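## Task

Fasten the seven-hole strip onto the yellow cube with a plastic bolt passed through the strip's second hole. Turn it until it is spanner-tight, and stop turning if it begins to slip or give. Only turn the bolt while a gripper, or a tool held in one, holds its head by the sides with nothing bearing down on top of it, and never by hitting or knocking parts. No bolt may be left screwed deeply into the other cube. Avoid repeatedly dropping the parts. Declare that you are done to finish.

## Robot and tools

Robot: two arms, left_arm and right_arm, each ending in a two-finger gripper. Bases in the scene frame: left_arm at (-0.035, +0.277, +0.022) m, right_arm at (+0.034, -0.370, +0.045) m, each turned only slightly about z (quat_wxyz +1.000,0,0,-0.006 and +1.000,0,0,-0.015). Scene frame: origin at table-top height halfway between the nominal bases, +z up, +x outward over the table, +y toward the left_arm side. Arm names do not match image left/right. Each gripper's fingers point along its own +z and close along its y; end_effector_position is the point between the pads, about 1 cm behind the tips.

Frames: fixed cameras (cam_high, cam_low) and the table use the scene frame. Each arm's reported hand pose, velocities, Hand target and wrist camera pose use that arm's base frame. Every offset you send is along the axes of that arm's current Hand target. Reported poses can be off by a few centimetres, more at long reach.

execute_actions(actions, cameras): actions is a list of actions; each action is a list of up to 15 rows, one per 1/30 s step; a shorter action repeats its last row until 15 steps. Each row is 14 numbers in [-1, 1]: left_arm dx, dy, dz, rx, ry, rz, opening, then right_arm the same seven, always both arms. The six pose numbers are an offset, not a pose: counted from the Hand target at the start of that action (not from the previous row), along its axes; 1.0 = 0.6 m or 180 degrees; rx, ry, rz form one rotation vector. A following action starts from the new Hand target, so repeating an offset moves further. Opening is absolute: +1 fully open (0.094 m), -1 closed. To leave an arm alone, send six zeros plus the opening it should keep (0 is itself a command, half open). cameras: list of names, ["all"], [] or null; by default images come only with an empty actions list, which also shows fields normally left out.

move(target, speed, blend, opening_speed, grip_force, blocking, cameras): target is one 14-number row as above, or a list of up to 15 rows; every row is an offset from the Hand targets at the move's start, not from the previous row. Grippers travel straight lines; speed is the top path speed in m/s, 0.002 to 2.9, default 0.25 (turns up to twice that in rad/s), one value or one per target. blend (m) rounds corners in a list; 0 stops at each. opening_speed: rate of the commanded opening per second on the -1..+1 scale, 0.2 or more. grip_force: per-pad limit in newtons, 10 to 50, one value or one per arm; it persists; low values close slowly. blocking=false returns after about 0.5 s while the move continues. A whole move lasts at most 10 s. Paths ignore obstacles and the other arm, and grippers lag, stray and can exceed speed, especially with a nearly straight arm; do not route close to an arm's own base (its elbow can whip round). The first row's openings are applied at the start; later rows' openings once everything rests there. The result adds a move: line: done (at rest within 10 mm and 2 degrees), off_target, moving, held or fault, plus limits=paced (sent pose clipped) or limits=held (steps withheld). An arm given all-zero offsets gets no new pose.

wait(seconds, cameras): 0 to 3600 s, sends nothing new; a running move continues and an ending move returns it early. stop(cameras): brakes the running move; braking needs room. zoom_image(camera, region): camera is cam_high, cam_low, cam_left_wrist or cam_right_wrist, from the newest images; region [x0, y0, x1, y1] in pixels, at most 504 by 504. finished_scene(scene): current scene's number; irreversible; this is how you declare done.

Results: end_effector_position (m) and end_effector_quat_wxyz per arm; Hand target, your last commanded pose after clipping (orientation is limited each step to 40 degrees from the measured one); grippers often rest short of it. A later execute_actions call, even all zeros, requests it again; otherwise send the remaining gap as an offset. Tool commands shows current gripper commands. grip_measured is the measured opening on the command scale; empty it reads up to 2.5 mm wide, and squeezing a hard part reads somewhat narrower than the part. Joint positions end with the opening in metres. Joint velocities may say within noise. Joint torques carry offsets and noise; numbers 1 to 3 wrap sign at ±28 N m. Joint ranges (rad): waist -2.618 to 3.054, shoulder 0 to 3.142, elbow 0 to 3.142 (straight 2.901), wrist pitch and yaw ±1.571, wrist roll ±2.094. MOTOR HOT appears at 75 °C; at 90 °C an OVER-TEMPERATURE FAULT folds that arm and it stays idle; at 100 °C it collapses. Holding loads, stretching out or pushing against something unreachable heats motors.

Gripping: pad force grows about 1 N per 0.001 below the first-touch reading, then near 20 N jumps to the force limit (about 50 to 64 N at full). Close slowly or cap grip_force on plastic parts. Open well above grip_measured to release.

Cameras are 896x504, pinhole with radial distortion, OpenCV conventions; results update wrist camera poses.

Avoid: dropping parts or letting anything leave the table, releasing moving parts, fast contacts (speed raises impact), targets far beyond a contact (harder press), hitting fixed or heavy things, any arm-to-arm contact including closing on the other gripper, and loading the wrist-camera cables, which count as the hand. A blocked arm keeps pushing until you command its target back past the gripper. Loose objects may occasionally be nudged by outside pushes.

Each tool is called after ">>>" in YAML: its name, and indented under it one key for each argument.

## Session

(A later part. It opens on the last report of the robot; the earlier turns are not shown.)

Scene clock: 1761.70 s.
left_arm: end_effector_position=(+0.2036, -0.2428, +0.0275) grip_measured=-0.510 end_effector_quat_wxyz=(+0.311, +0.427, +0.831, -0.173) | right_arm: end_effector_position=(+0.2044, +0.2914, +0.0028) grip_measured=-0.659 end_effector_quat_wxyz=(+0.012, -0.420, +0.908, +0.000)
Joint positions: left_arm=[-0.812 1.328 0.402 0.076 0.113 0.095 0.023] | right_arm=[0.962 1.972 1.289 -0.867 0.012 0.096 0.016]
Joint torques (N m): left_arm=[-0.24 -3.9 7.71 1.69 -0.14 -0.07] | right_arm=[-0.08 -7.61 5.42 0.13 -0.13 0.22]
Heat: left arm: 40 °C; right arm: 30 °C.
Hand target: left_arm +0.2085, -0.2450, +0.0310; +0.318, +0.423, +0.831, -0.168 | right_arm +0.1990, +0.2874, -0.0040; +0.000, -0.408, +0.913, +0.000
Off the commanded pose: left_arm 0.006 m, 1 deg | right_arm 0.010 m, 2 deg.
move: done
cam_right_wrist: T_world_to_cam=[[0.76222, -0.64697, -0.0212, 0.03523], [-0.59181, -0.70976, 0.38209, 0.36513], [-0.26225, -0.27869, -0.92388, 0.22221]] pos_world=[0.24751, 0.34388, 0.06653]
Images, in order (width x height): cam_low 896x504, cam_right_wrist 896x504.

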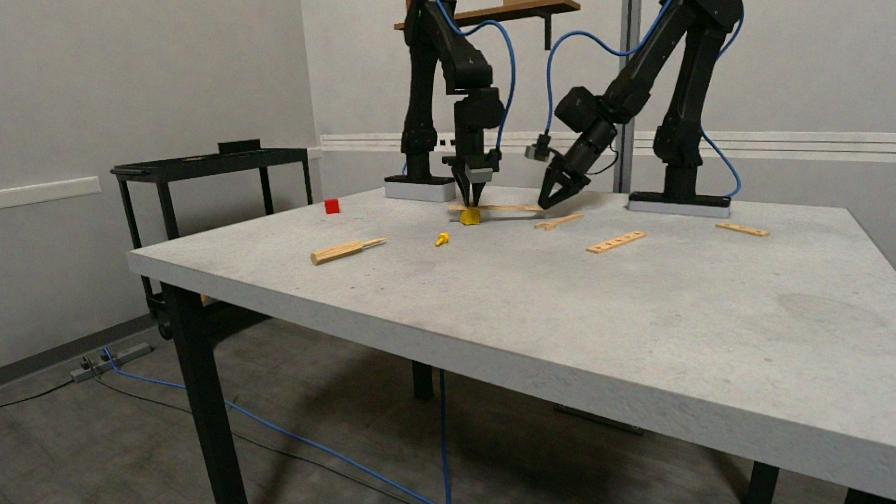

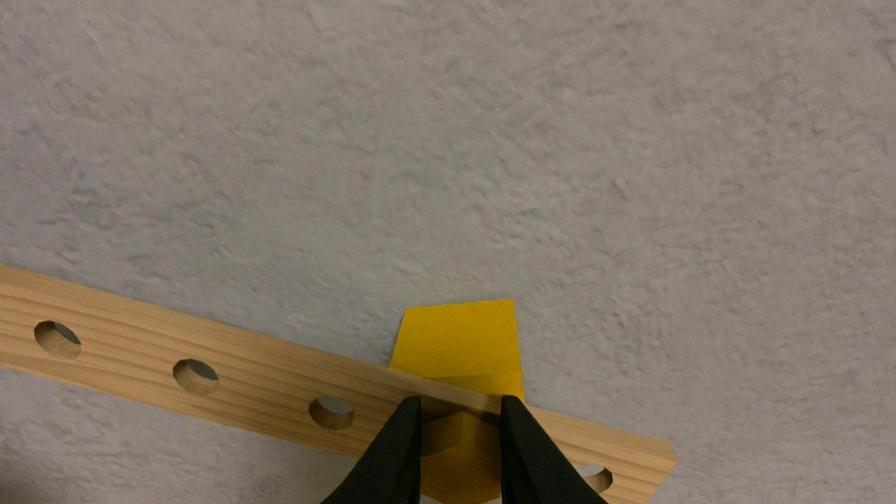

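>>> move:
  target:
    - [0,0,0,0,0,0,-0.65,0,0,0,0,0,0.167,-0.75]
  speed: [0.2]

>>> move:
  target:
    - [0,0,0,0,0,0,-0.65,0,0,0,0,0,0.167,-0.75]
  speed: [0.2]
  cameras: ["cam_right_wrist","cam_low"]

>>> zoom_image:
  camera: "cam_low"
  region: [440, 170, 560, 230]

Scene clock: 1768.23 s.
left_arm: end_effector_position=(+0.1996, -0.2411, +0.0243) grip_measured=-0.510 end_effector_quat_wxyz=(+0.301, +0.431, +0.833, -0.172) | right_arm: end_effector_position=(+0.2069, +0.2910, +0.0029) grip_measured=-0.748 end_effector_quat_wxyz=(+0.016, -0.160, +0.987, +0.002)
Joint positions: left_arm=[-0.814 1.328 0.402 0.056 0.119 0.097 0.023] | right_arm=[0.96 1.972 1.289 -0.862 0.02 0.639 0.012]
Joint torques (N m): left_arm=[-0.12 -4 7.64 1.89 -0.16 -0.08] | right_arm=[0.08 -7.62 5.44 0.1 -0.21 0.05]
Heat: left arm: 40 °C; right arm: 30 °C.
Hand target: left_arm +0.2085, -0.2450, +0.0309; +0.318, +0.423, +0.831, -0.168 | right_arm +0.1990, +0.2874, -0.0040; +0.000, -0.157, +0.988, +0.000
Off the commanded pose: left_arm 0.012 m, 2 deg | right_arm 0.011 m, 2 deg.
move: off_target (right_arm)

Scene clock: 1770.30 s.
left_arm: end_effector_position=(+0.1977, -0.2391, +0.0220) grip_measured=-0.510 end_effector_quat_wxyz=(+0.294, +0.432, +0.836, -0.170) | right_arm: end_effector_position=(+0.2085, +0.2897, +0.0029) grip_measured=-0.748 end_effector_quat_wxyz=(+0.018, +0.102, +0.995, +0.004)
Joint positions: left_arm=[-0.814 1.328 0.402 0.041 0.119 0.097 0.023] | right_arm=[0.958 1.972 1.289 -0.863 0.027 1.162 0.012]
Joint torques (N m): left_arm=[-0.18 -4.23 7.61 2 -0.15 -0.1] | right_arm=[0.29 -7.64 5.42 0.1 -0.29 0.07]
Heat: left arm: 40 °C; right arm: 30 °C.
Hand target: left_arm +0.2085, -0.2450, +0.0310; +0.318, +0.423, +0.831, -0.168 | right_arm +0.1990, +0.2874, -0.0040; +0.000, +0.104, +0.995, +0.000
Off the commanded pose: left_arm 0.015 m, 3 deg | right_arm 0.012 m, 2 deg.
move: off_target (right_arm)
cam_right_wrist: T_world_to_cam=[[-0.20184, -0.97849, -0.04258, 0.3281], [-0.91286, 0.1722, 0.37017, 0.17776], [-0.35488, 0.11359, -0.92799, 0.12858]] pos_world=[0.27412, 0.27583, 0.06749]
Images, in order (width x height): cam_low 896x504, cam_right_wrist 896x504.

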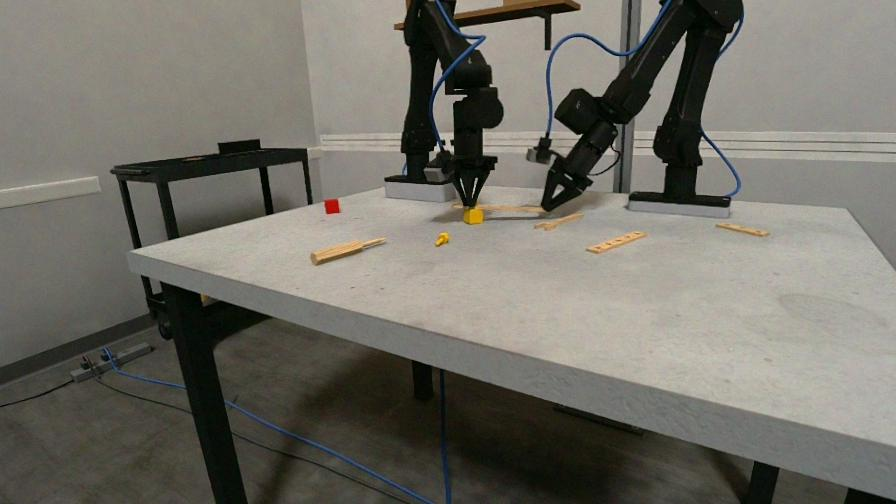

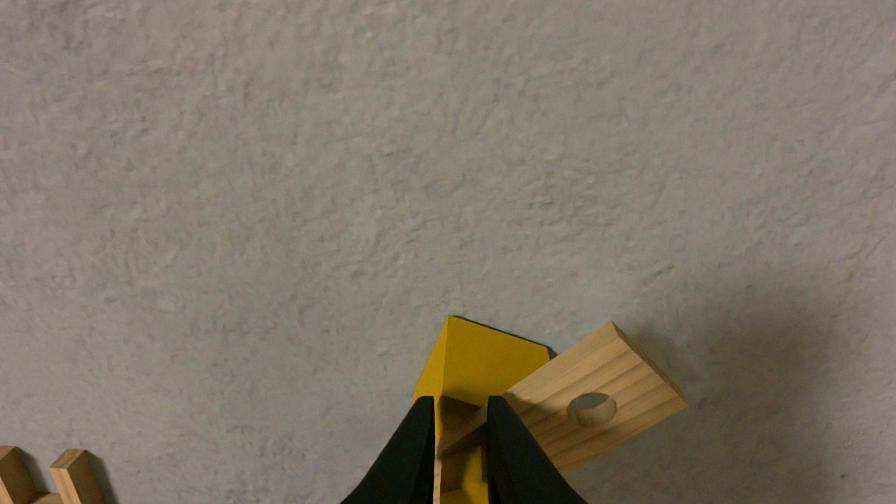

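Scaled by 4.200.

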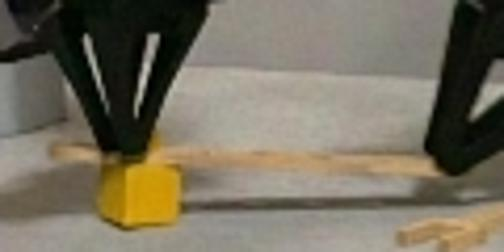

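>>> move:
  target:
    - [0,0,0,0,0,0,-0.65,0,0,0,0,0,0,-0.1]
    - [0,0,0,0,0,0,-0.65,0,0,-0.1,0,0,0,-0.1]
    - [0,0,0,0,0,0,-0.65,0,0,-0.1,0,0,-0.5,-0.1]
  speed: [0.2,0.15,0.4]
  opening_speed: 0.5
  cameras: ["cam_right_wrist","cam_low"]

>>> zoom_image:
  camera: "cam_low"
  region: [440, 170, 560, 230]

>>> zoom_image:
  camera: "cam_low"
  region: [445, 180, 495, 230]

Scene clock: 1779.90 s.
left_arm: end_effector_position=(+0.2028, -0.2412, +0.0259) grip_measured=-0.510 end_effector_quat_wxyz=(+0.308, +0.427, +0.833, -0.169) | right_arm: end_effector_position=(+0.1964, +0.2814, +0.0454) grip_measured=-0.102 end_effector_quat_wxyz=(-0.015, -0.626, +0.779, -0.006)
Joint positions: left_arm=[-0.814 1.328 0.402 0.067 0.106 0.093 0.023] | right_arm=[0.96 1.917 1.391 -1.077 0.003 -0.393 0.042]
Joint torques (N m): left_arm=[-0.09 -3.97 7.66 1.78 -0.06 -0.05] | right_arm=[0.06 -9.42 9.31 -0.05 -0.05 -0.06]
Heat: left arm: 40 °C; right arm: 30 °C.
Hand target: left_arm +0.2085, -0.2450, +0.0310; +0.318, +0.423, +0.831, -0.169 | right_arm +0.1990, +0.2874, +0.0559; +0.000, -0.629, +0.777, +0.000
Off the commanded pose: left_arm 0.008 m, 1 deg | right_arm 0.012 m, 2 deg.
move: off_target (right_arm)
cam_right_wrist: T_world_to_cam=[[0.9755, -0.21627, -0.04031, -0.12649], [-0.17842, -0.88494, 0.43016, 0.30294], [-0.12871, -0.41243, -0.90185, 0.26704]] pos_world=[0.21182, 0.35086, 0.10542]
Images, in order (width x height): cam_low 896x504, cam_right_wrist 896x504.

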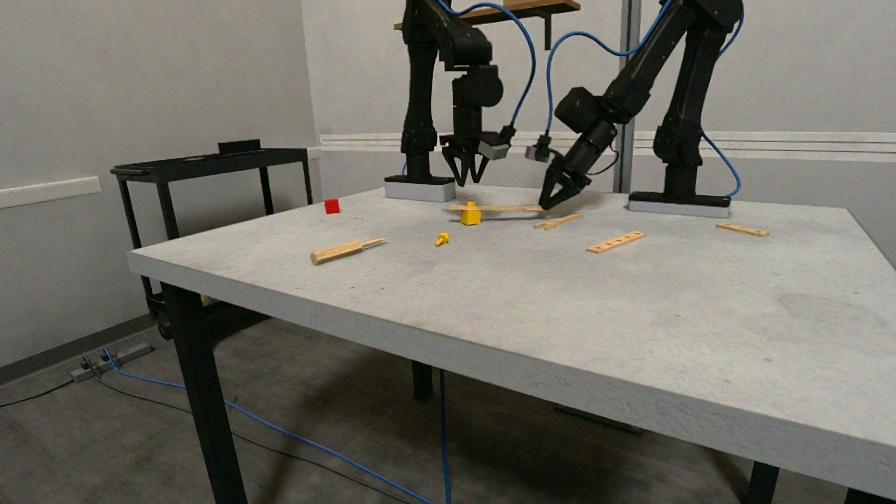

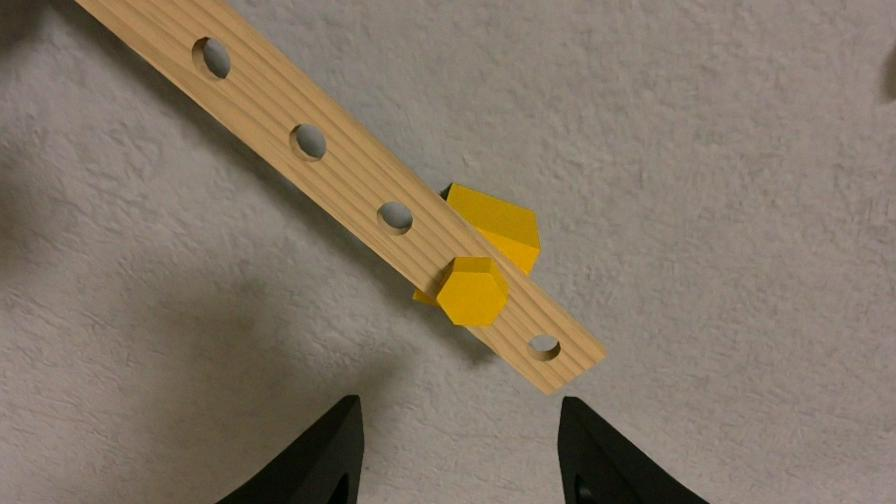

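Scaled by 4.200.

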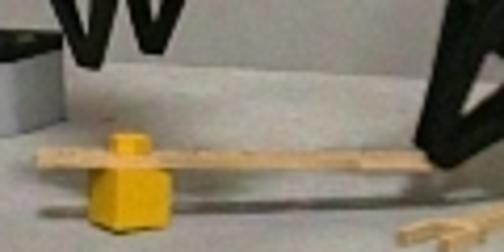

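Scaled by 10.080.

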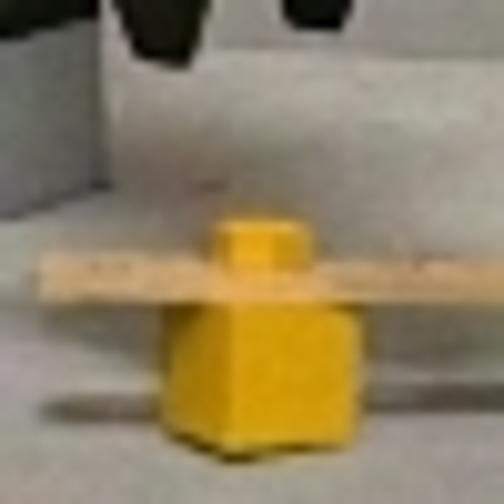

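>>> move:
  target:
    - [-0.0175,0,-0.0201,0,0,0,-0.65,0,0,0,0,0,0,-0.1]
    - [-0.0066,0,-0.0076,0,0,0,-0.65,0,0,0,0,0,-0.167,-0.1]
  speed: 0.06
  cameras: ["cam_right_wrist","cam_low"]

>>> zoom_image:
  camera: "cam_low"
  region: [440, 170, 560, 230]

>>> zoom_image:
  camera: "cam_low"
  region: [445, 180, 495, 230]

Scene clock: 1803.97 s.
left_arm: end_effector_position=(+0.2047, -0.2420, +0.0342) grip_measured=-0.510 end_effector_quat_wxyz=(+0.308, +0.426, +0.834, -0.167) | right_arm: end_effector_position=(+0.1964, +0.2814, +0.0454) grip_measured=-0.102 end_effector_quat_wxyz=(+0.016, +0.807, -0.591, +0.002)
Joint positions: left_arm=[-0.814 1.305 0.428 0.017 0.102 0.093 0.023] | right_arm=[0.96 1.917 1.391 -1.077 0.003 -0.917 0.042]
Joint torques (N m): left_arm=[-0.08 -3.93 6.82 1.92 0.01 -0.06] | right_arm=[0.08 -9.39 9.32 -0.05 -0.04 -0.05]
Heat: left arm: 40 °C; right arm: 31 °C.
Hand target: left_arm +0.2085, -0.2449, +0.0370; +0.318, +0.423, +0.831, -0.169 | right_arm +0.1990, +0.2874, +0.0559; +0.000, +0.809, -0.587, +0.000
Off the commanded pose: left_arm 0.006 m, 1 deg | right_arm 0.012 m, 2 deg.
move: off_target (right_arm)
cam_right_wrist: T_world_to_cam=[[0.95208, 0.30091, -0.05479, -0.26678], [0.29523, -0.85729, 0.42178, 0.20245], [0.07995, -0.41774, -0.90504, 0.22772]] pos_world=[0.17602, 0.34897, 0.10609]
Images, in order (width x height): cam_low 896x504, cam_right_wrist 896x504.

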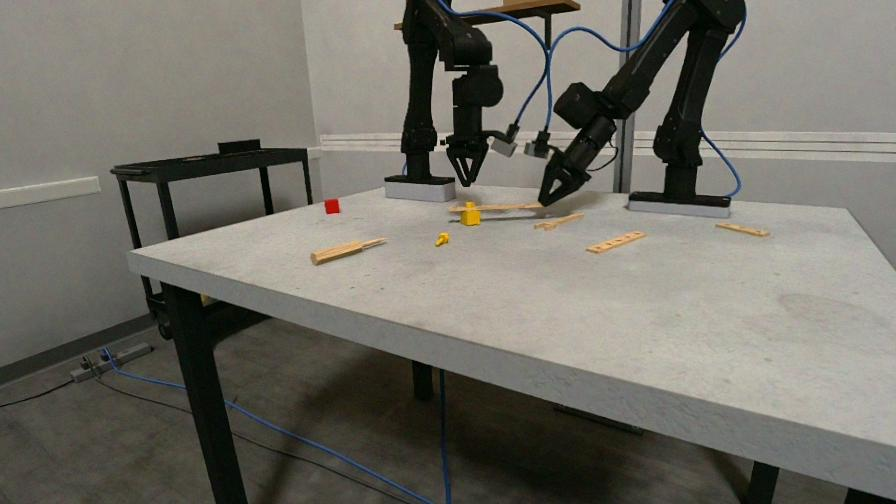

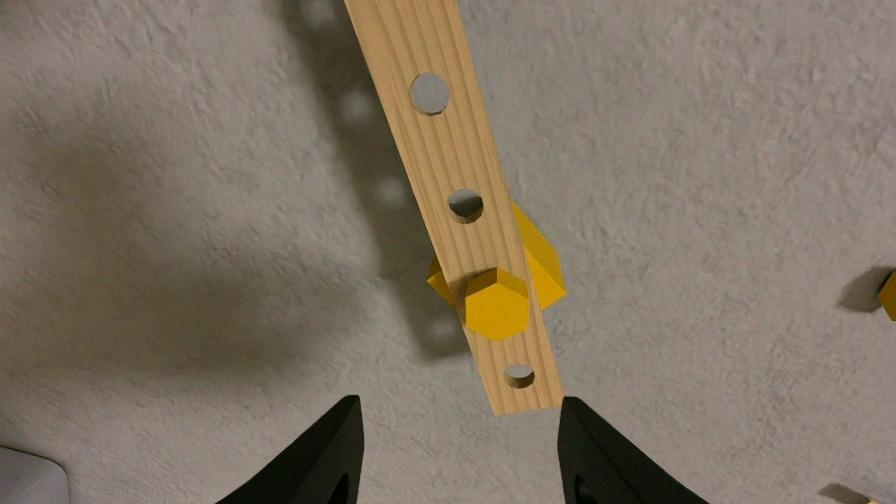

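Scaled by 4.200.

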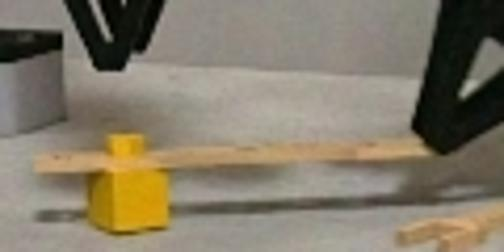

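Scaled by 10.080.

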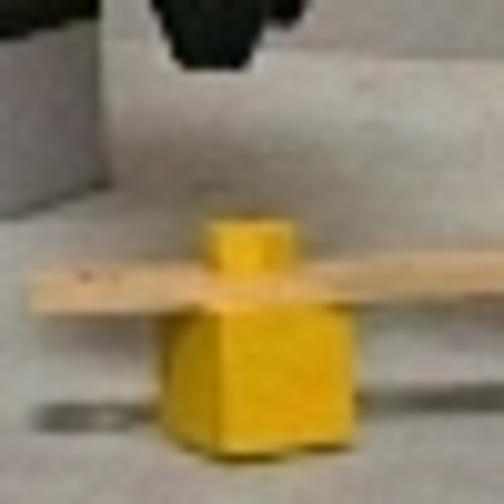

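>>> move:
  target:
    - [0,0,0,0,0,0,-0.65,-0.003,-0.0048,0.0965,0,0,0,-0.15]
  speed: 0.12
  cameras: ["cam_right_wrist"]

>>> zoom_image:
  camera: "cam_right_wrist"
  region: [340, 300, 590, 500]

Scene clock: 1810.13 s.
left_arm: end_effector_position=(+0.2047, -0.2420, +0.0342) grip_measured=-0.510 end_effector_quat_wxyz=(+0.308, +0.426, +0.834, -0.167) | right_arm: end_effector_position=(+0.2030, +0.2908, +0.0032) grip_measured=-0.148 end_effector_quat_wxyz=(-0.004, +0.807, -0.590, +0.002)
Joint positions: left_arm=[-0.814 1.305 0.428 0.017 0.102 0.093 0.023] | right_arm=[0.96 1.978 1.298 -0.883 0.003 -0.919 0.04]
Joint torques (N m): left_arm=[-0.03 -3.88 6.84 1.92 0.02 -0.04] | right_arm=[-0.01 -7.51 6.38 0.15 -0.05 -0.07]
Heat: left arm: 40 °C; right arm: 31 °C.
Hand target: left_arm +0.2085, -0.2449, +0.0370; +0.318, +0.423, +0.831, -0.169 | right_arm +0.2011, +0.2900, -0.0020; +0.000, +0.809, -0.587, +0.000
Off the commanded pose: left_arm 0.006 m, 1 deg | right_arm 0.006 m, 1 deg.
move: done
cam_right_wrist: T_world_to_cam=[[0.95242, 0.30396, -0.0224, -0.27921], [0.28721, -0.87048, 0.39972, 0.23201], [0.102, -0.38714, -0.91636, 0.17958]] pos_world=[0.18098, 0.35635, 0.06556]

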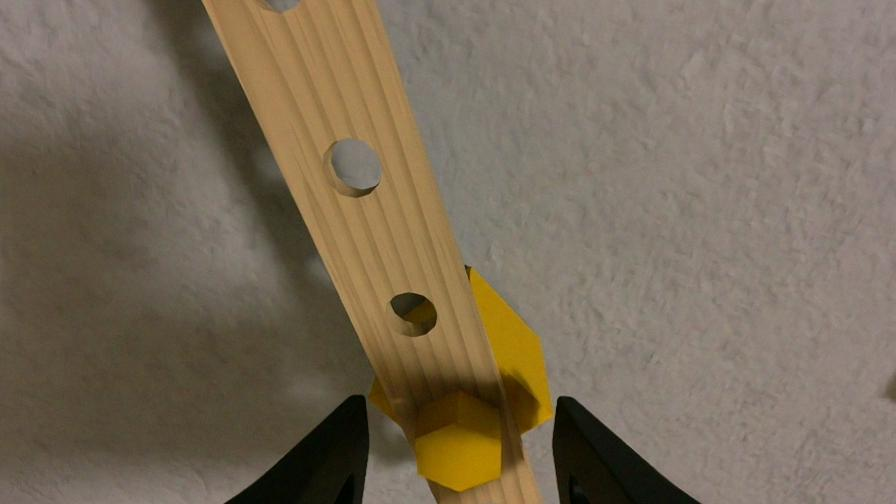

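Scaled by 2.016.

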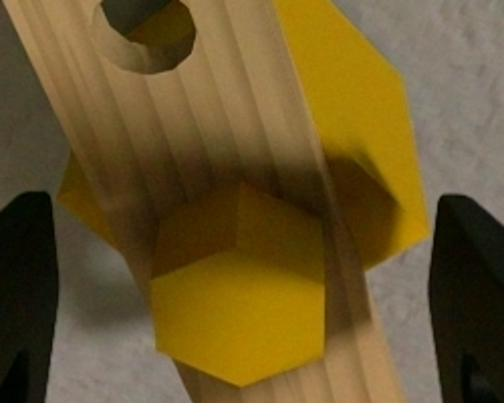

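>>> move:
  target:
    - [0,0,0,0,0,0,-0.65,0.004,0,-0.010,0,0,0,-0.3]
    - [0,0,0,0,0,0,-0.65,0.004,0,0.0,0,0,0,-0.3]
    - [0,0,0,0,0,0,-0.65,0.004,0,0.0,0,0,0,-0.8]
  speed: [0.12,0.12,0.12]
  cameras: ["cam_right_wrist"]

>>> zoom_image:
  camera: "cam_right_wrist"
  region: [340, 300, 590, 500]

Scene clock: 1813.80 s.
left_arm: end_effector_position=(+0.2048, -0.2420, +0.0342) grip_measured=-0.510 end_effector_quat_wxyz=(+0.309, +0.425, +0.834, -0.167) | right_arm: end_effector_position=(+0.2033, +0.2914, +0.0032) grip_measured=-0.653 end_effector_quat_wxyz=(-0.005, +0.810, -0.587, +0.002)
Joint positions: left_arm=[-0.814 1.305 0.428 0.018 0.101 0.091 0.023] | right_arm=[0.96 1.978 1.298 -0.88 0.003 -0.927 0.016]
Joint torques (N m): left_arm=[-0.08 -3.93 6.83 1.92 -0.01 -0.03] | right_arm=[-0.43 -7.83 5.74 0.16 -0.04 -0.05]
Heat: left arm: 40 °C; right arm: 31 °C.
Hand target: left_arm +0.2085, -0.2449, +0.0370; +0.318, +0.423, +0.831, -0.168 | right_arm +0.2018, +0.2877, -0.0020; +0.000, +0.809, -0.587, +0.000
Off the commanded pose: left_arm 0.005 m, 1 deg | right_arm 0.007 m, 1 deg.
move: done
cam_right_wrist: T_world_to_cam=[[0.95011, 0.31125, -0.02022, -0.28143], [0.2932, -0.86914, 0.39829, 0.23074], [0.10639, -0.38435, -0.91704, 0.17803]] pos_world=[0.18079, 0.35657, 0.06566]

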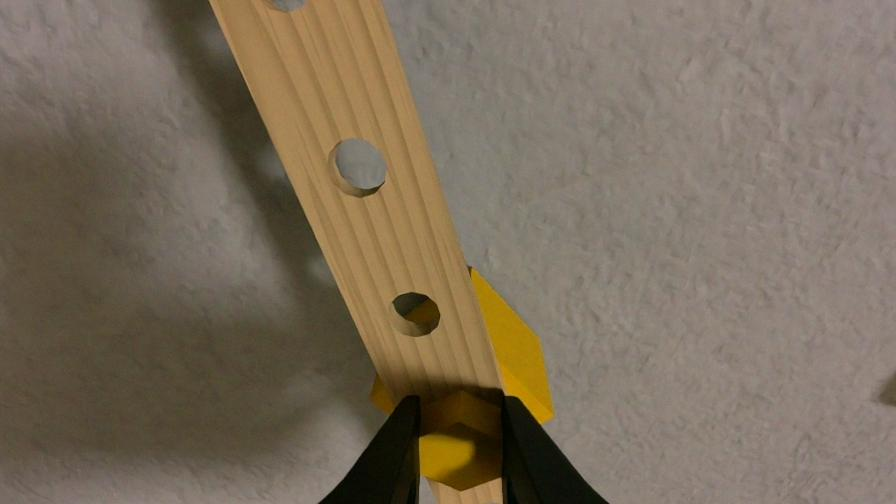

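Scaled by 2.016.

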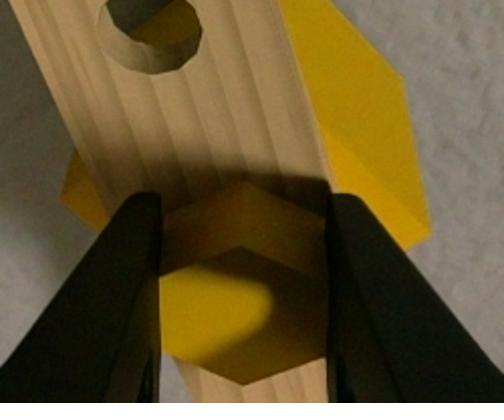

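>>> move:
  target:
    - [0,0,0,0,0,0,-0.65,0,0,0,0,0,0,-0.3]
    - [0,0,0,0,0,0,-0.65,0.001,0,-0.06,0,0,0,-0.3]
    - [0,0,0,0,0,0,-0.65,0.001,0,0.0,0,0,0,-0.3]
    - [0,0,0,0,0,0,-0.65,0.001,0,0.0,0,0,0,-0.8]
  speed: [0.12,0.15,0.12,0.12]
  cameras: ["cam_right_wrist"]

>>> zoom_image:
  camera: "cam_right_wrist"
  region: [340, 300, 590, 500]

Scene clock: 1820.20 s.
left_arm: end_effector_position=(+0.2049, -0.2420, +0.0343) grip_measured=-0.510 end_effector_quat_wxyz=(+0.309, +0.425, +0.834, -0.167) | right_arm: end_effector_position=(+0.2027, +0.2905, +0.0049) grip_measured=-0.655 end_effector_quat_wxyz=(-0.007, +0.810, -0.586, +0.002)
Joint positions: left_arm=[-0.814 1.305 0.428 0.018 0.101 0.091 0.023] | right_arm=[0.96 1.968 1.292 -0.88 0.003 -0.929 0.016]
Joint torques (N m): left_arm=[-0.09 -3.9 6.75 1.9 0.03 -0.03] | right_arm=[-0.55 -7.1 6.15 0.16 -0.04 -0.04]
Heat: left arm: 40 °C; right arm: 31 °C.
Hand target: left_arm +0.2084, -0.2449, +0.0370; +0.318, +0.423, +0.831, -0.169 | right_arm +0.2020, +0.2871, -0.0020; +0.000, +0.809, -0.587, +0.000
Off the commanded pose: left_arm 0.005 m, 1 deg | right_arm 0.008 m, 1 deg.
move: done
cam_right_wrist: T_world_to_cam=[[0.94954, 0.31316, -0.01754, -0.28096], [0.29413, -0.86967, 0.39643, 0.22945], [0.1089, -0.38159, -0.9179, 0.17807]] pos_world=[0.1799, 0.35548, 0.06756]

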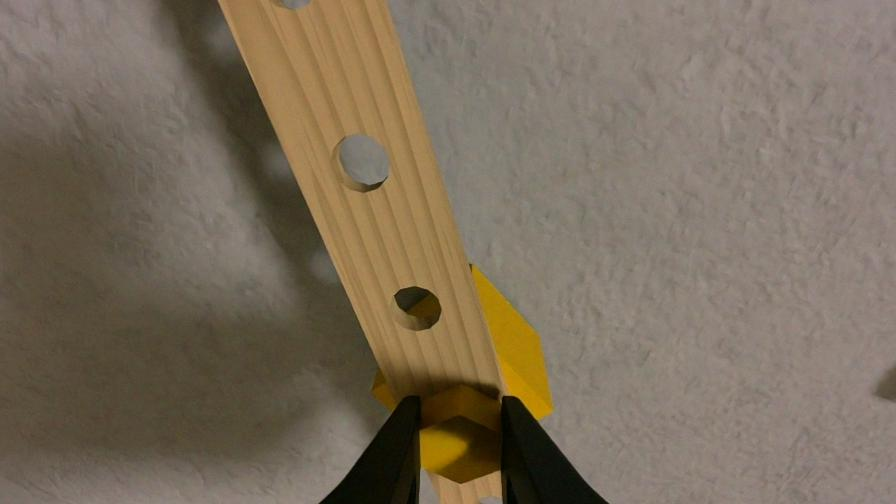

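Scaled by 2.016.

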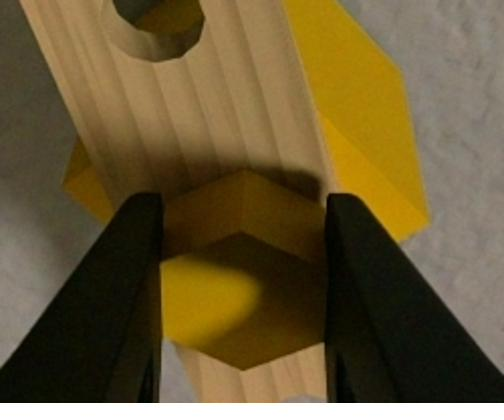

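>>> move:
  target:
    - [0,0,0,0,0,0,-0.65,0,0,0,0,0,0,-0.35]
    - [0,0,0,0,0,0,-0.65,0.002,0,0.006,0,0,0,-0.35]
    - [0,0,0,0,0,0,-0.65,0.002,0,0.006,0,0,0,-0.8]
  speed: [0.12,0.1,0.12]
  cameras: ["cam_right_wrist"]

>>> zoom_image:
  camera: "cam_right_wrist"
  region: [340, 300, 590, 500]

Scene clock: 1825.37 s.
left_arm: end_effector_position=(+0.2049, -0.2420, +0.0343) grip_measured=-0.510 end_effector_quat_wxyz=(+0.309, +0.425, +0.834, -0.167) | right_arm: end_effector_position=(+0.2038, +0.2904, +0.0031) grip_measured=-0.652 end_effector_quat_wxyz=(-0.010, +0.810, -0.586, +0.002)
Joint positions: left_arm=[-0.814 1.305 0.428 0.018 0.101 0.091 0.023] | right_arm=[0.958 1.968 1.284 -0.866 0.003 -0.931 0.016]
Joint torques (N m): left_arm=[-0.06 -3.93 6.83 1.91 0.01 -0.02] | right_arm=[-0.57 -6.79 5.94 0.18 -0.05 -0.05]
Heat: left arm: 40 °C; right arm: 31 °C.
Hand target: left_arm +0.2084, -0.2449, +0.0370; +0.318, +0.423, +0.831, -0.169 | right_arm +0.2024, +0.2861, -0.0055; +0.000, +0.809, -0.587, +0.000
Off the commanded pose: left_arm 0.005 m, 1 deg | right_arm 0.010 m, 1 deg.
move: done
cam_right_wrist: T_world_to_cam=[[0.94972, 0.31283, -0.01291, -0.28195], [0.29246, -0.87163, 0.39336, 0.23068], [0.1118, -0.37736, -0.91929, 0.17441]] pos_world=[0.18081, 0.35509, 0.06596]

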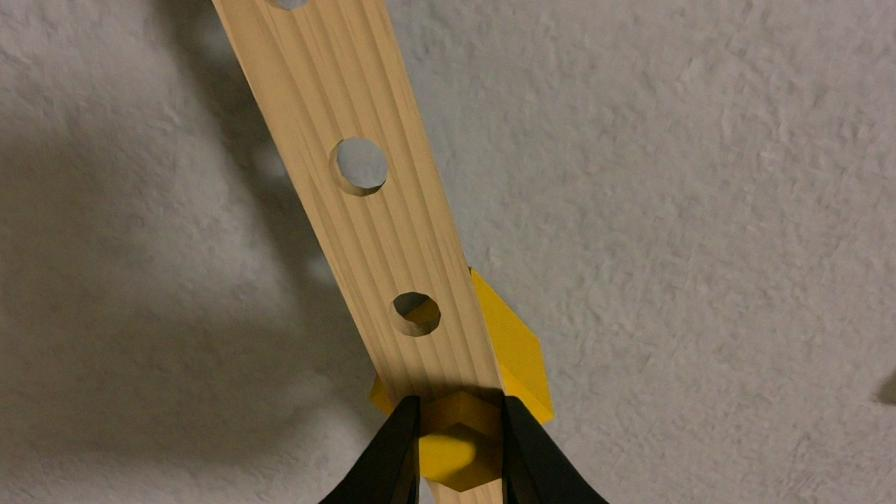

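Scaled by 2.016.

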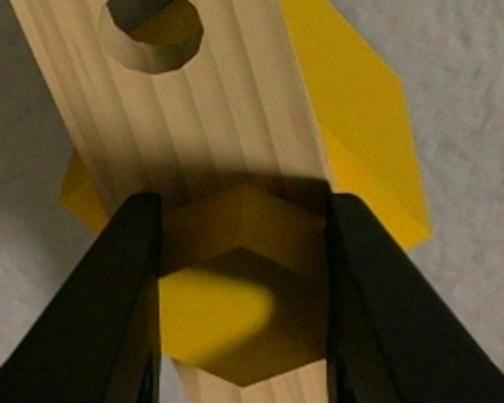

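>>> move:
  target: [0,0,0,0,0,0,-0.65,0,0,0,0,0,0.167,-0.8]
  speed: 0.15

>>> move:
  target: [0,0,0,0,0,0,-0.65,0,0,0,0,0,0.1,-0.8]
  speed: 0.15
  cameras: ["cam_right_wrist","cam_low"]

>>> zoom_image:
  camera: "cam_right_wrist"
  region: [340, 300, 590, 500]

Scene clock: 1830.27 s.
left_arm: end_effector_position=(+0.2058, -0.2427, +0.0353) grip_measured=-0.510 end_effector_quat_wxyz=(+0.313, +0.430, +0.831, -0.166) | right_arm: end_effector_position=(+0.2034, +0.2898, +0.0031) grip_measured=-0.649 end_effector_quat_wxyz=(+0.009, -0.642, +0.767, +0.001)
Joint positions: left_arm=[-0.814 1.305 0.428 0.024 0.1 0.104 0.023] | right_arm=[0.958 1.968 1.284 -0.869 0.003 -0.436 0.017]
Joint torques (N m): left_arm=[-0.06 -3.84 6.83 1.85 0.01 -0.15] | right_arm=[-0.55 -6.83 5.96 0.19 -0.05 0.22]
Heat: left arm: 40 °C; right arm: 30 °C.
Hand target: left_arm +0.2084, -0.2449, +0.0369; +0.318, +0.423, +0.831, -0.169 | right_arm +0.2024, +0.2861, -0.0055; +0.000, -0.629, +0.777, +0.000
Off the commanded pose: left_arm 0.004 m, 1 deg | right_arm 0.009 m, 2 deg.
move: done

Scene clock: 1832.00 s.
left_arm: end_effector_position=(+0.2047, -0.2456, +0.0363) grip_measured=-0.510 end_effector_quat_wxyz=(+0.313, +0.431, +0.828, -0.173) | right_arm: end_effector_position=(+0.2063, +0.2950, +0.0032) grip_measured=-0.798 end_effector_quat_wxyz=(+0.018, -0.505, +0.863, +0.010)
Joint positions: left_arm=[-0.815 1.307 0.428 0.033 0.113 0.101 0.023] | right_arm=[0.957 1.968 1.284 -0.845 -0.002 -0.102 0.009]
Joint torques (N m): left_arm=[0.09 -4.03 6.89 1.77 -0.12 -0.13] | right_arm=[-0.46 -6.89 6.02 0.01 0.01 0.04]
Heat: left arm: 40 °C; right arm: 30 °C.
Hand target: left_arm +0.2085, -0.2449, +0.0370; +0.318, +0.423, +0.831, -0.169 | right_arm +0.2025, +0.2861, -0.0055; +0.000, -0.500, +0.866, +0.000
Off the commanded pose: left_arm 0.004 m, 1 deg | right_arm 0.013 m, 2 deg.
move: off_target (right_arm)
cam_right_wrist: T_world_to_cam=[[0.87199, -0.48867, -0.02908, -0.03318], [-0.4461, -0.81769, 0.36383, 0.37051], [-0.20157, -0.30428, -0.93101, 0.21917]] pos_world=[0.2384, 0.35343, 0.06828]
Images, in order (width x height): cam_low 896x504, cam_right_wrist 896x504.

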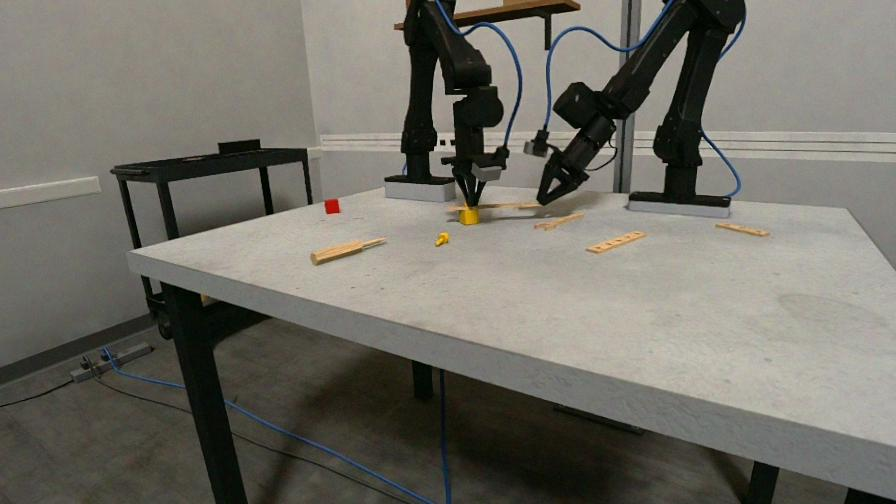

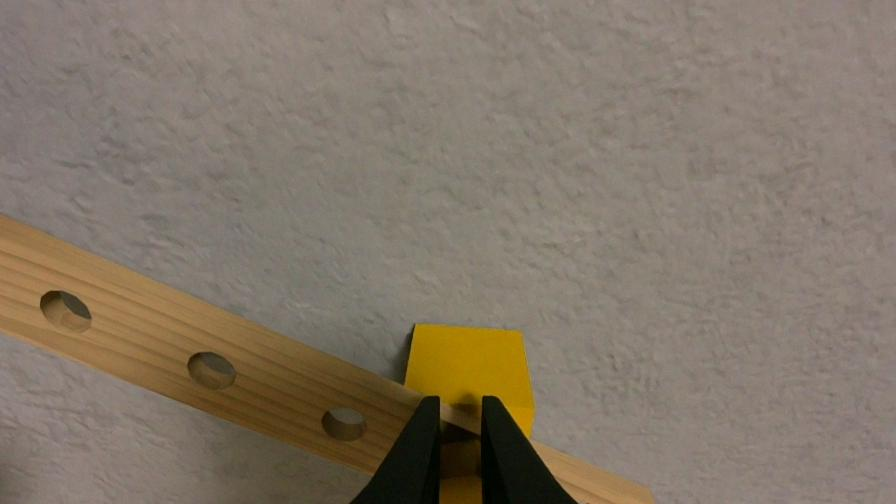

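Scaled by 2.016.

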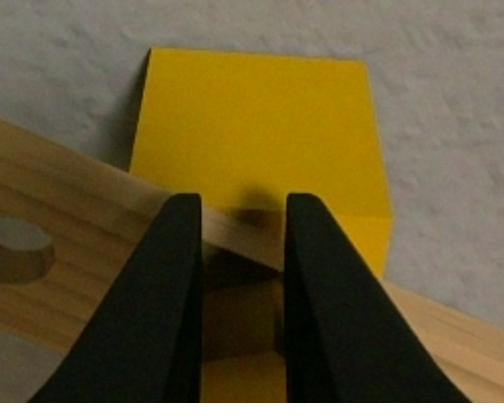

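>>> move:
  target:
    - [0,0,0,0,0,0,-0.65,0,0,0,0,0,0,-0.1]
    - [0,0,0,0,0,0,-0.65,0,0,-0.15,0,0,0,-0.1]
  speed: [0.2,0.2]
  opening_speed: 0.5
  cameras: ["all"]

>>> zoom_image:
  camera: "cam_low"
  region: [440, 170, 600, 250]

>>> zoom_image:
  camera: "cam_high"
  region: [380, 200, 540, 320]

>>> zoom_image:
  camera: "cam_right_wrist"
  region: [400, 200, 600, 400]

Scene clock: 1839.13 s.
left_arm: end_effector_position=(+0.2063, -0.2442, +0.0361) grip_measured=-0.510 end_effector_quat_wxyz=(+0.314, +0.426, +0.831, -0.169) | right_arm: end_effector_position=(+0.1981, +0.2834, +0.0760) grip_measured=-0.102 end_effector_quat_wxyz=(-0.012, -0.504, +0.863, -0.004)
Joint positions: left_arm=[-0.815 1.307 0.428 0.033 0.101 0.093 0.023] | right_arm=[0.957 1.894 1.484 -1.187 -0.002 -0.101 0.042]
Joint torques (N m): left_arm=[0.05 -4.01 6.8 1.79 0.01 -0.06] | right_arm=[-0.47 -8.84 9.28 -0.03 0.02 0.03]
Heat: left arm: 40 °C; right arm: 30 °C.
Hand target: left_arm +0.2084, -0.2449, +0.0370; +0.318, +0.423, +0.831, -0.169 | right_arm +0.2025, +0.2861, +0.0844; +0.000, -0.500, +0.866, +0.000
Off the commanded pose: left_arm 0.002 m, 1 deg | right_arm 0.010 m, 2 deg.
move: done
cam_left_wrist: T_world_to_cam=[[-0.81397, -0.58089, 0.00501, 0.02541], [-0.55684, 0.77775, -0.2916, 0.35185], [0.16549, -0.24014, -0.95653, 0.03088]] pos_world=[0.2115, -0.25148, 0.13201]
cam_right_wrist: T_world_to_cam=[[0.87003, -0.4917, -0.03586, -0.02787], [-0.43217, -0.79565, 0.42446, 0.3172], [-0.23724, -0.3538, -0.90473, 0.30081]] pos_world=[0.2327, 0.3451, 0.13651]

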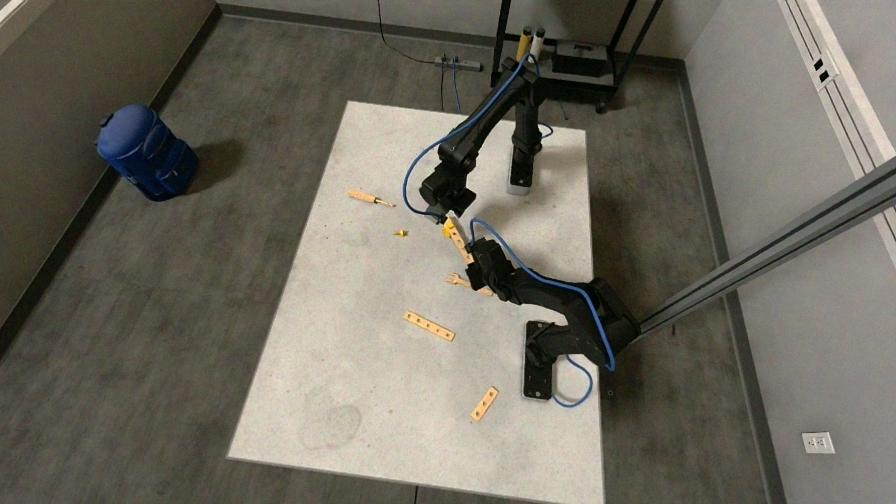

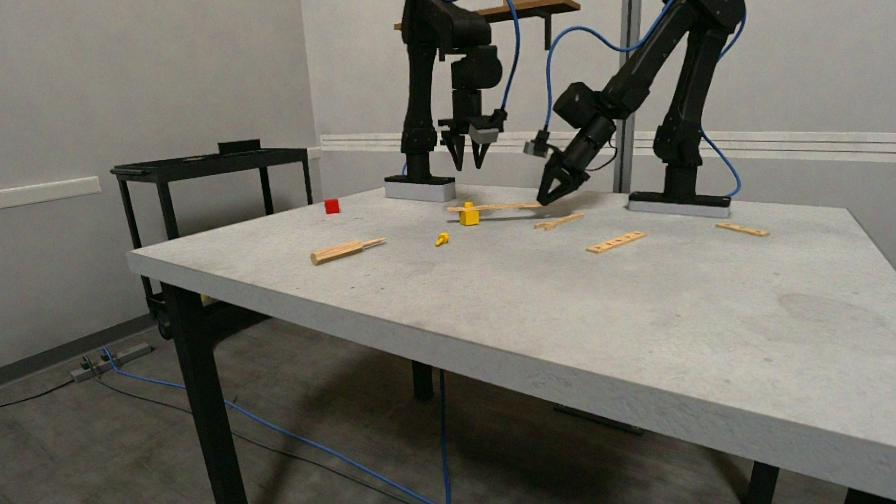

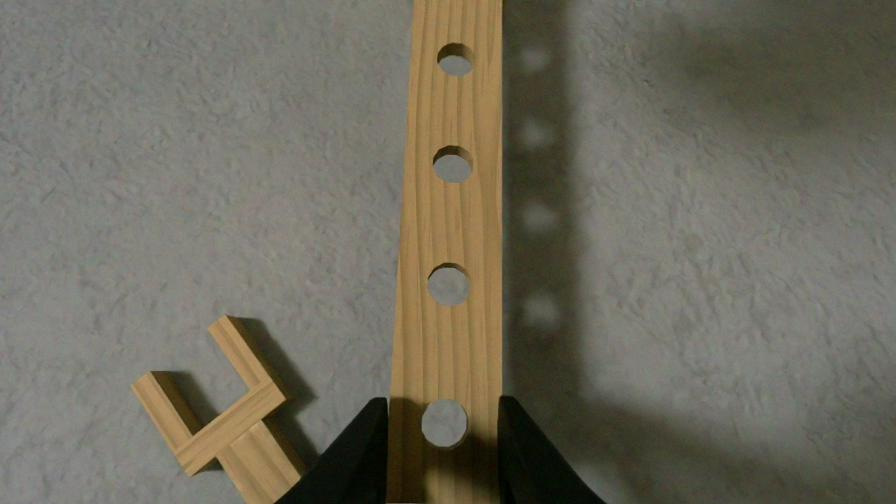

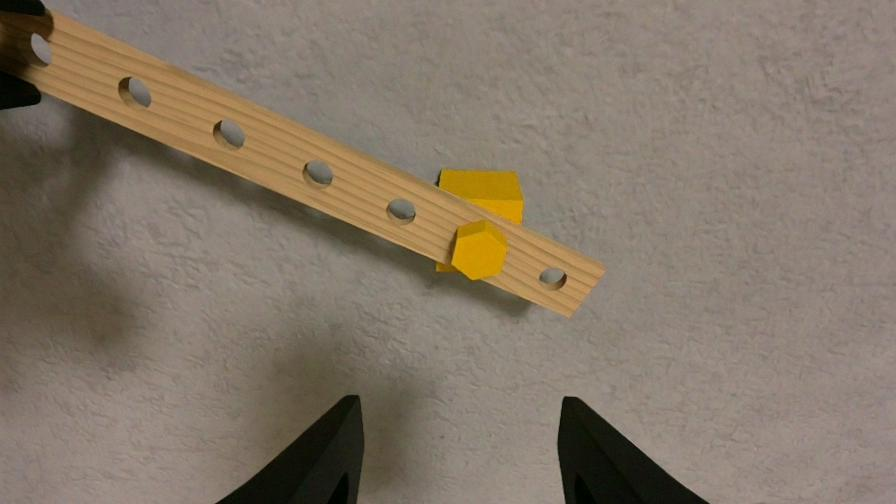

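Scaled by 3.150.

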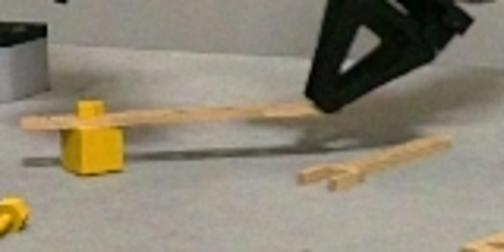

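Scaled by 3.150.

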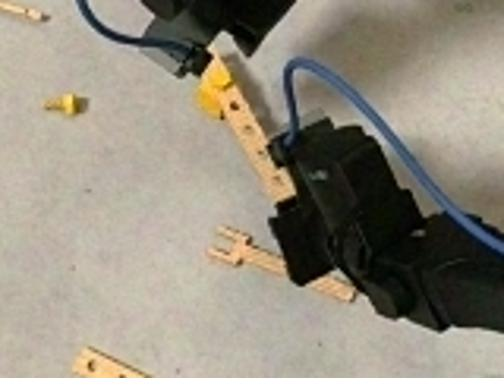

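Scaled by 2.520.

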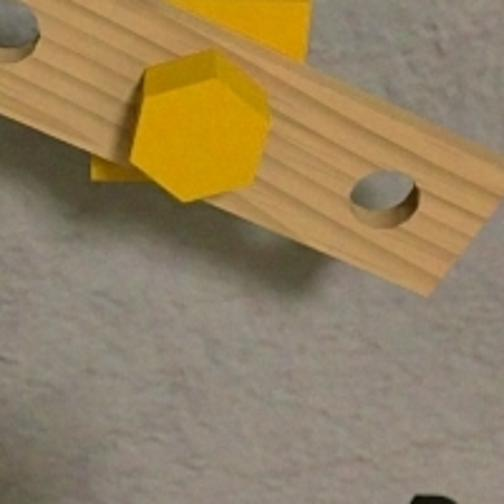

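>>> move:
  target: [-0.0596,-0.0586,0.0548,0,0,0,-0.65,0,0,-0.03,0,0,0,-0.1]
  speed: 0.05
  cameras: ["all"]

>>> zoom_image:
  camera: "cam_low"
  region: [400, 170, 600, 270]

Scene clock: 1925.00 s.
left_arm: end_effector_position=(+0.2023, -0.2965, +0.0296) grip_measured=-0.510 end_effector_quat_wxyz=(+0.305, +0.427, +0.835, -0.166) | right_arm: end_effector_position=(+0.1964, +0.2809, +0.0885) grip_measured=-0.102 end_effector_quat_wxyz=(-0.021, -0.504, +0.863, -0.008)
Joint positions: left_arm=[-0.977 1.505 0.566 0.078 -0.003 -0.03 0.023] | right_arm=[0.957 1.894 1.533 -1.255 -0.002 -0.101 0.042]
Joint torques (N m): left_arm=[-0.49 -5.41 8.62 1.78 -0.12 -0.02] | right_arm=[-0.49 -9.57 10.45 -0.06 0.02 0.03]
Heat: left arm: 39 °C; right arm: 32 °C.
Hand target: left_arm +0.2084, -0.3049, +0.0372; +0.319, +0.423, +0.831, -0.169 | right_arm +0.2025, +0.2861, +0.1024; +0.000, -0.500, +0.866, +0.000
Off the commanded pose: left_arm 0.013 m, 2 deg | right_arm 0.016 m, 3 deg.
move: off_target (left_arm, right_arm)
cam_left_wrist: T_world_to_cam=[[-0.81371, -0.58122, 0.00804, -0.00852], [-0.56115, 0.78186, -0.27168, 0.39004], [0.15162, -0.22558, -0.96235, 0.02005]] pos_world=[0.2089, -0.30539, 0.12533]
cam_right_wrist: T_world_to_cam=[[0.86959, -0.49233, -0.03784, -0.02673], [-0.42734, -0.78876, 0.44186, 0.3048], [-0.24739, -0.36806, -0.89629, 0.31601]] pos_world=[0.23167, 0.34356, 0.14755]

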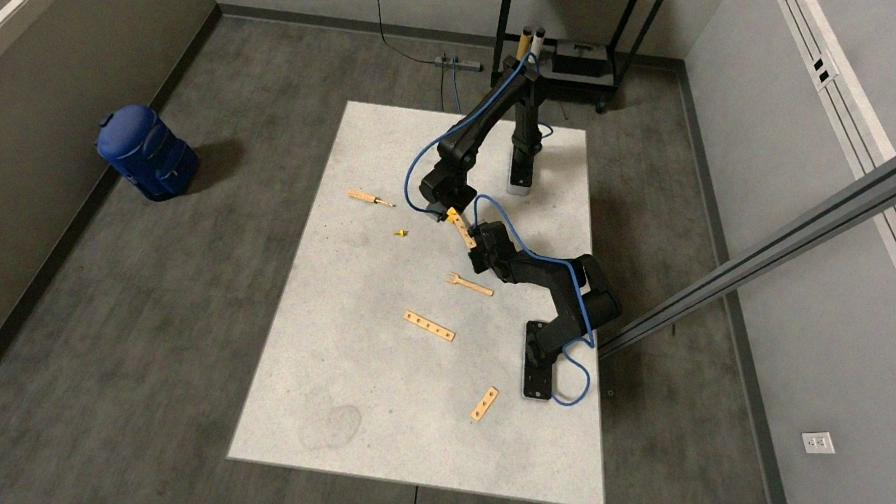

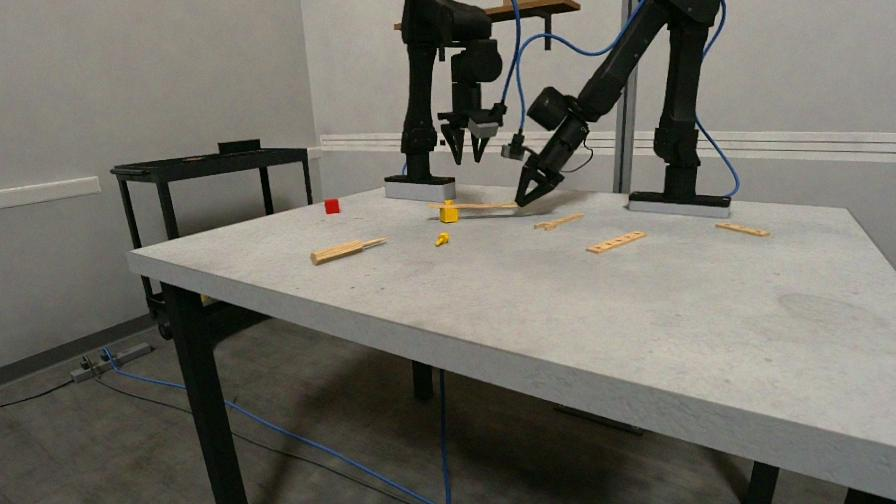

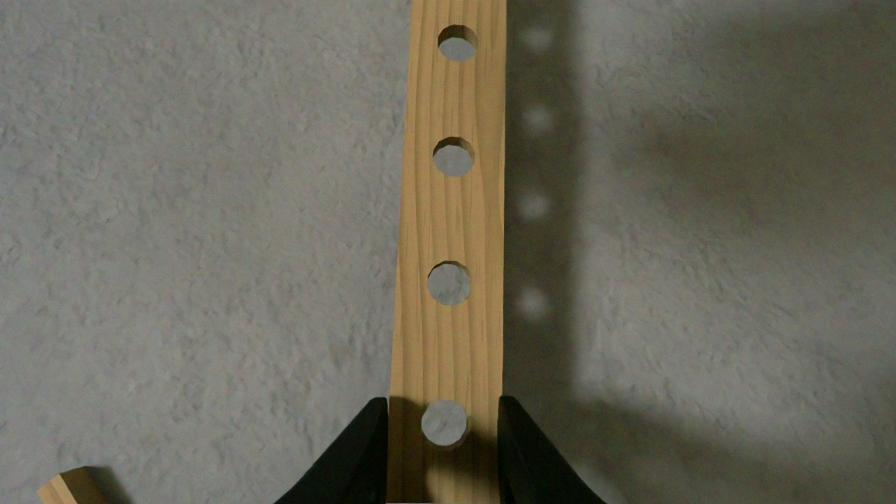

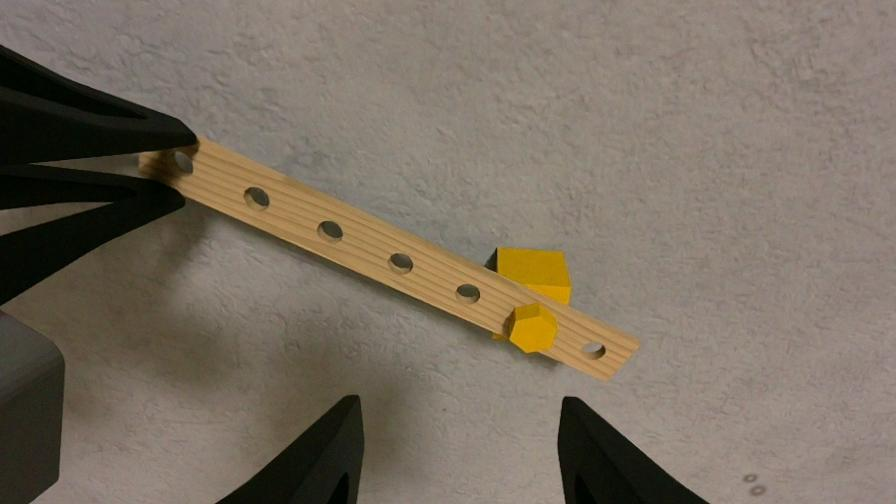

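Scaled by 2.520.

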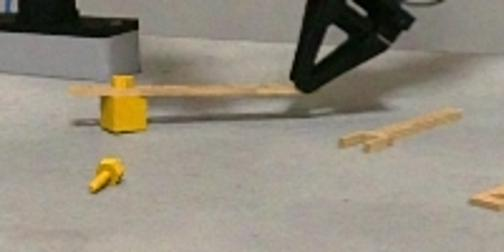

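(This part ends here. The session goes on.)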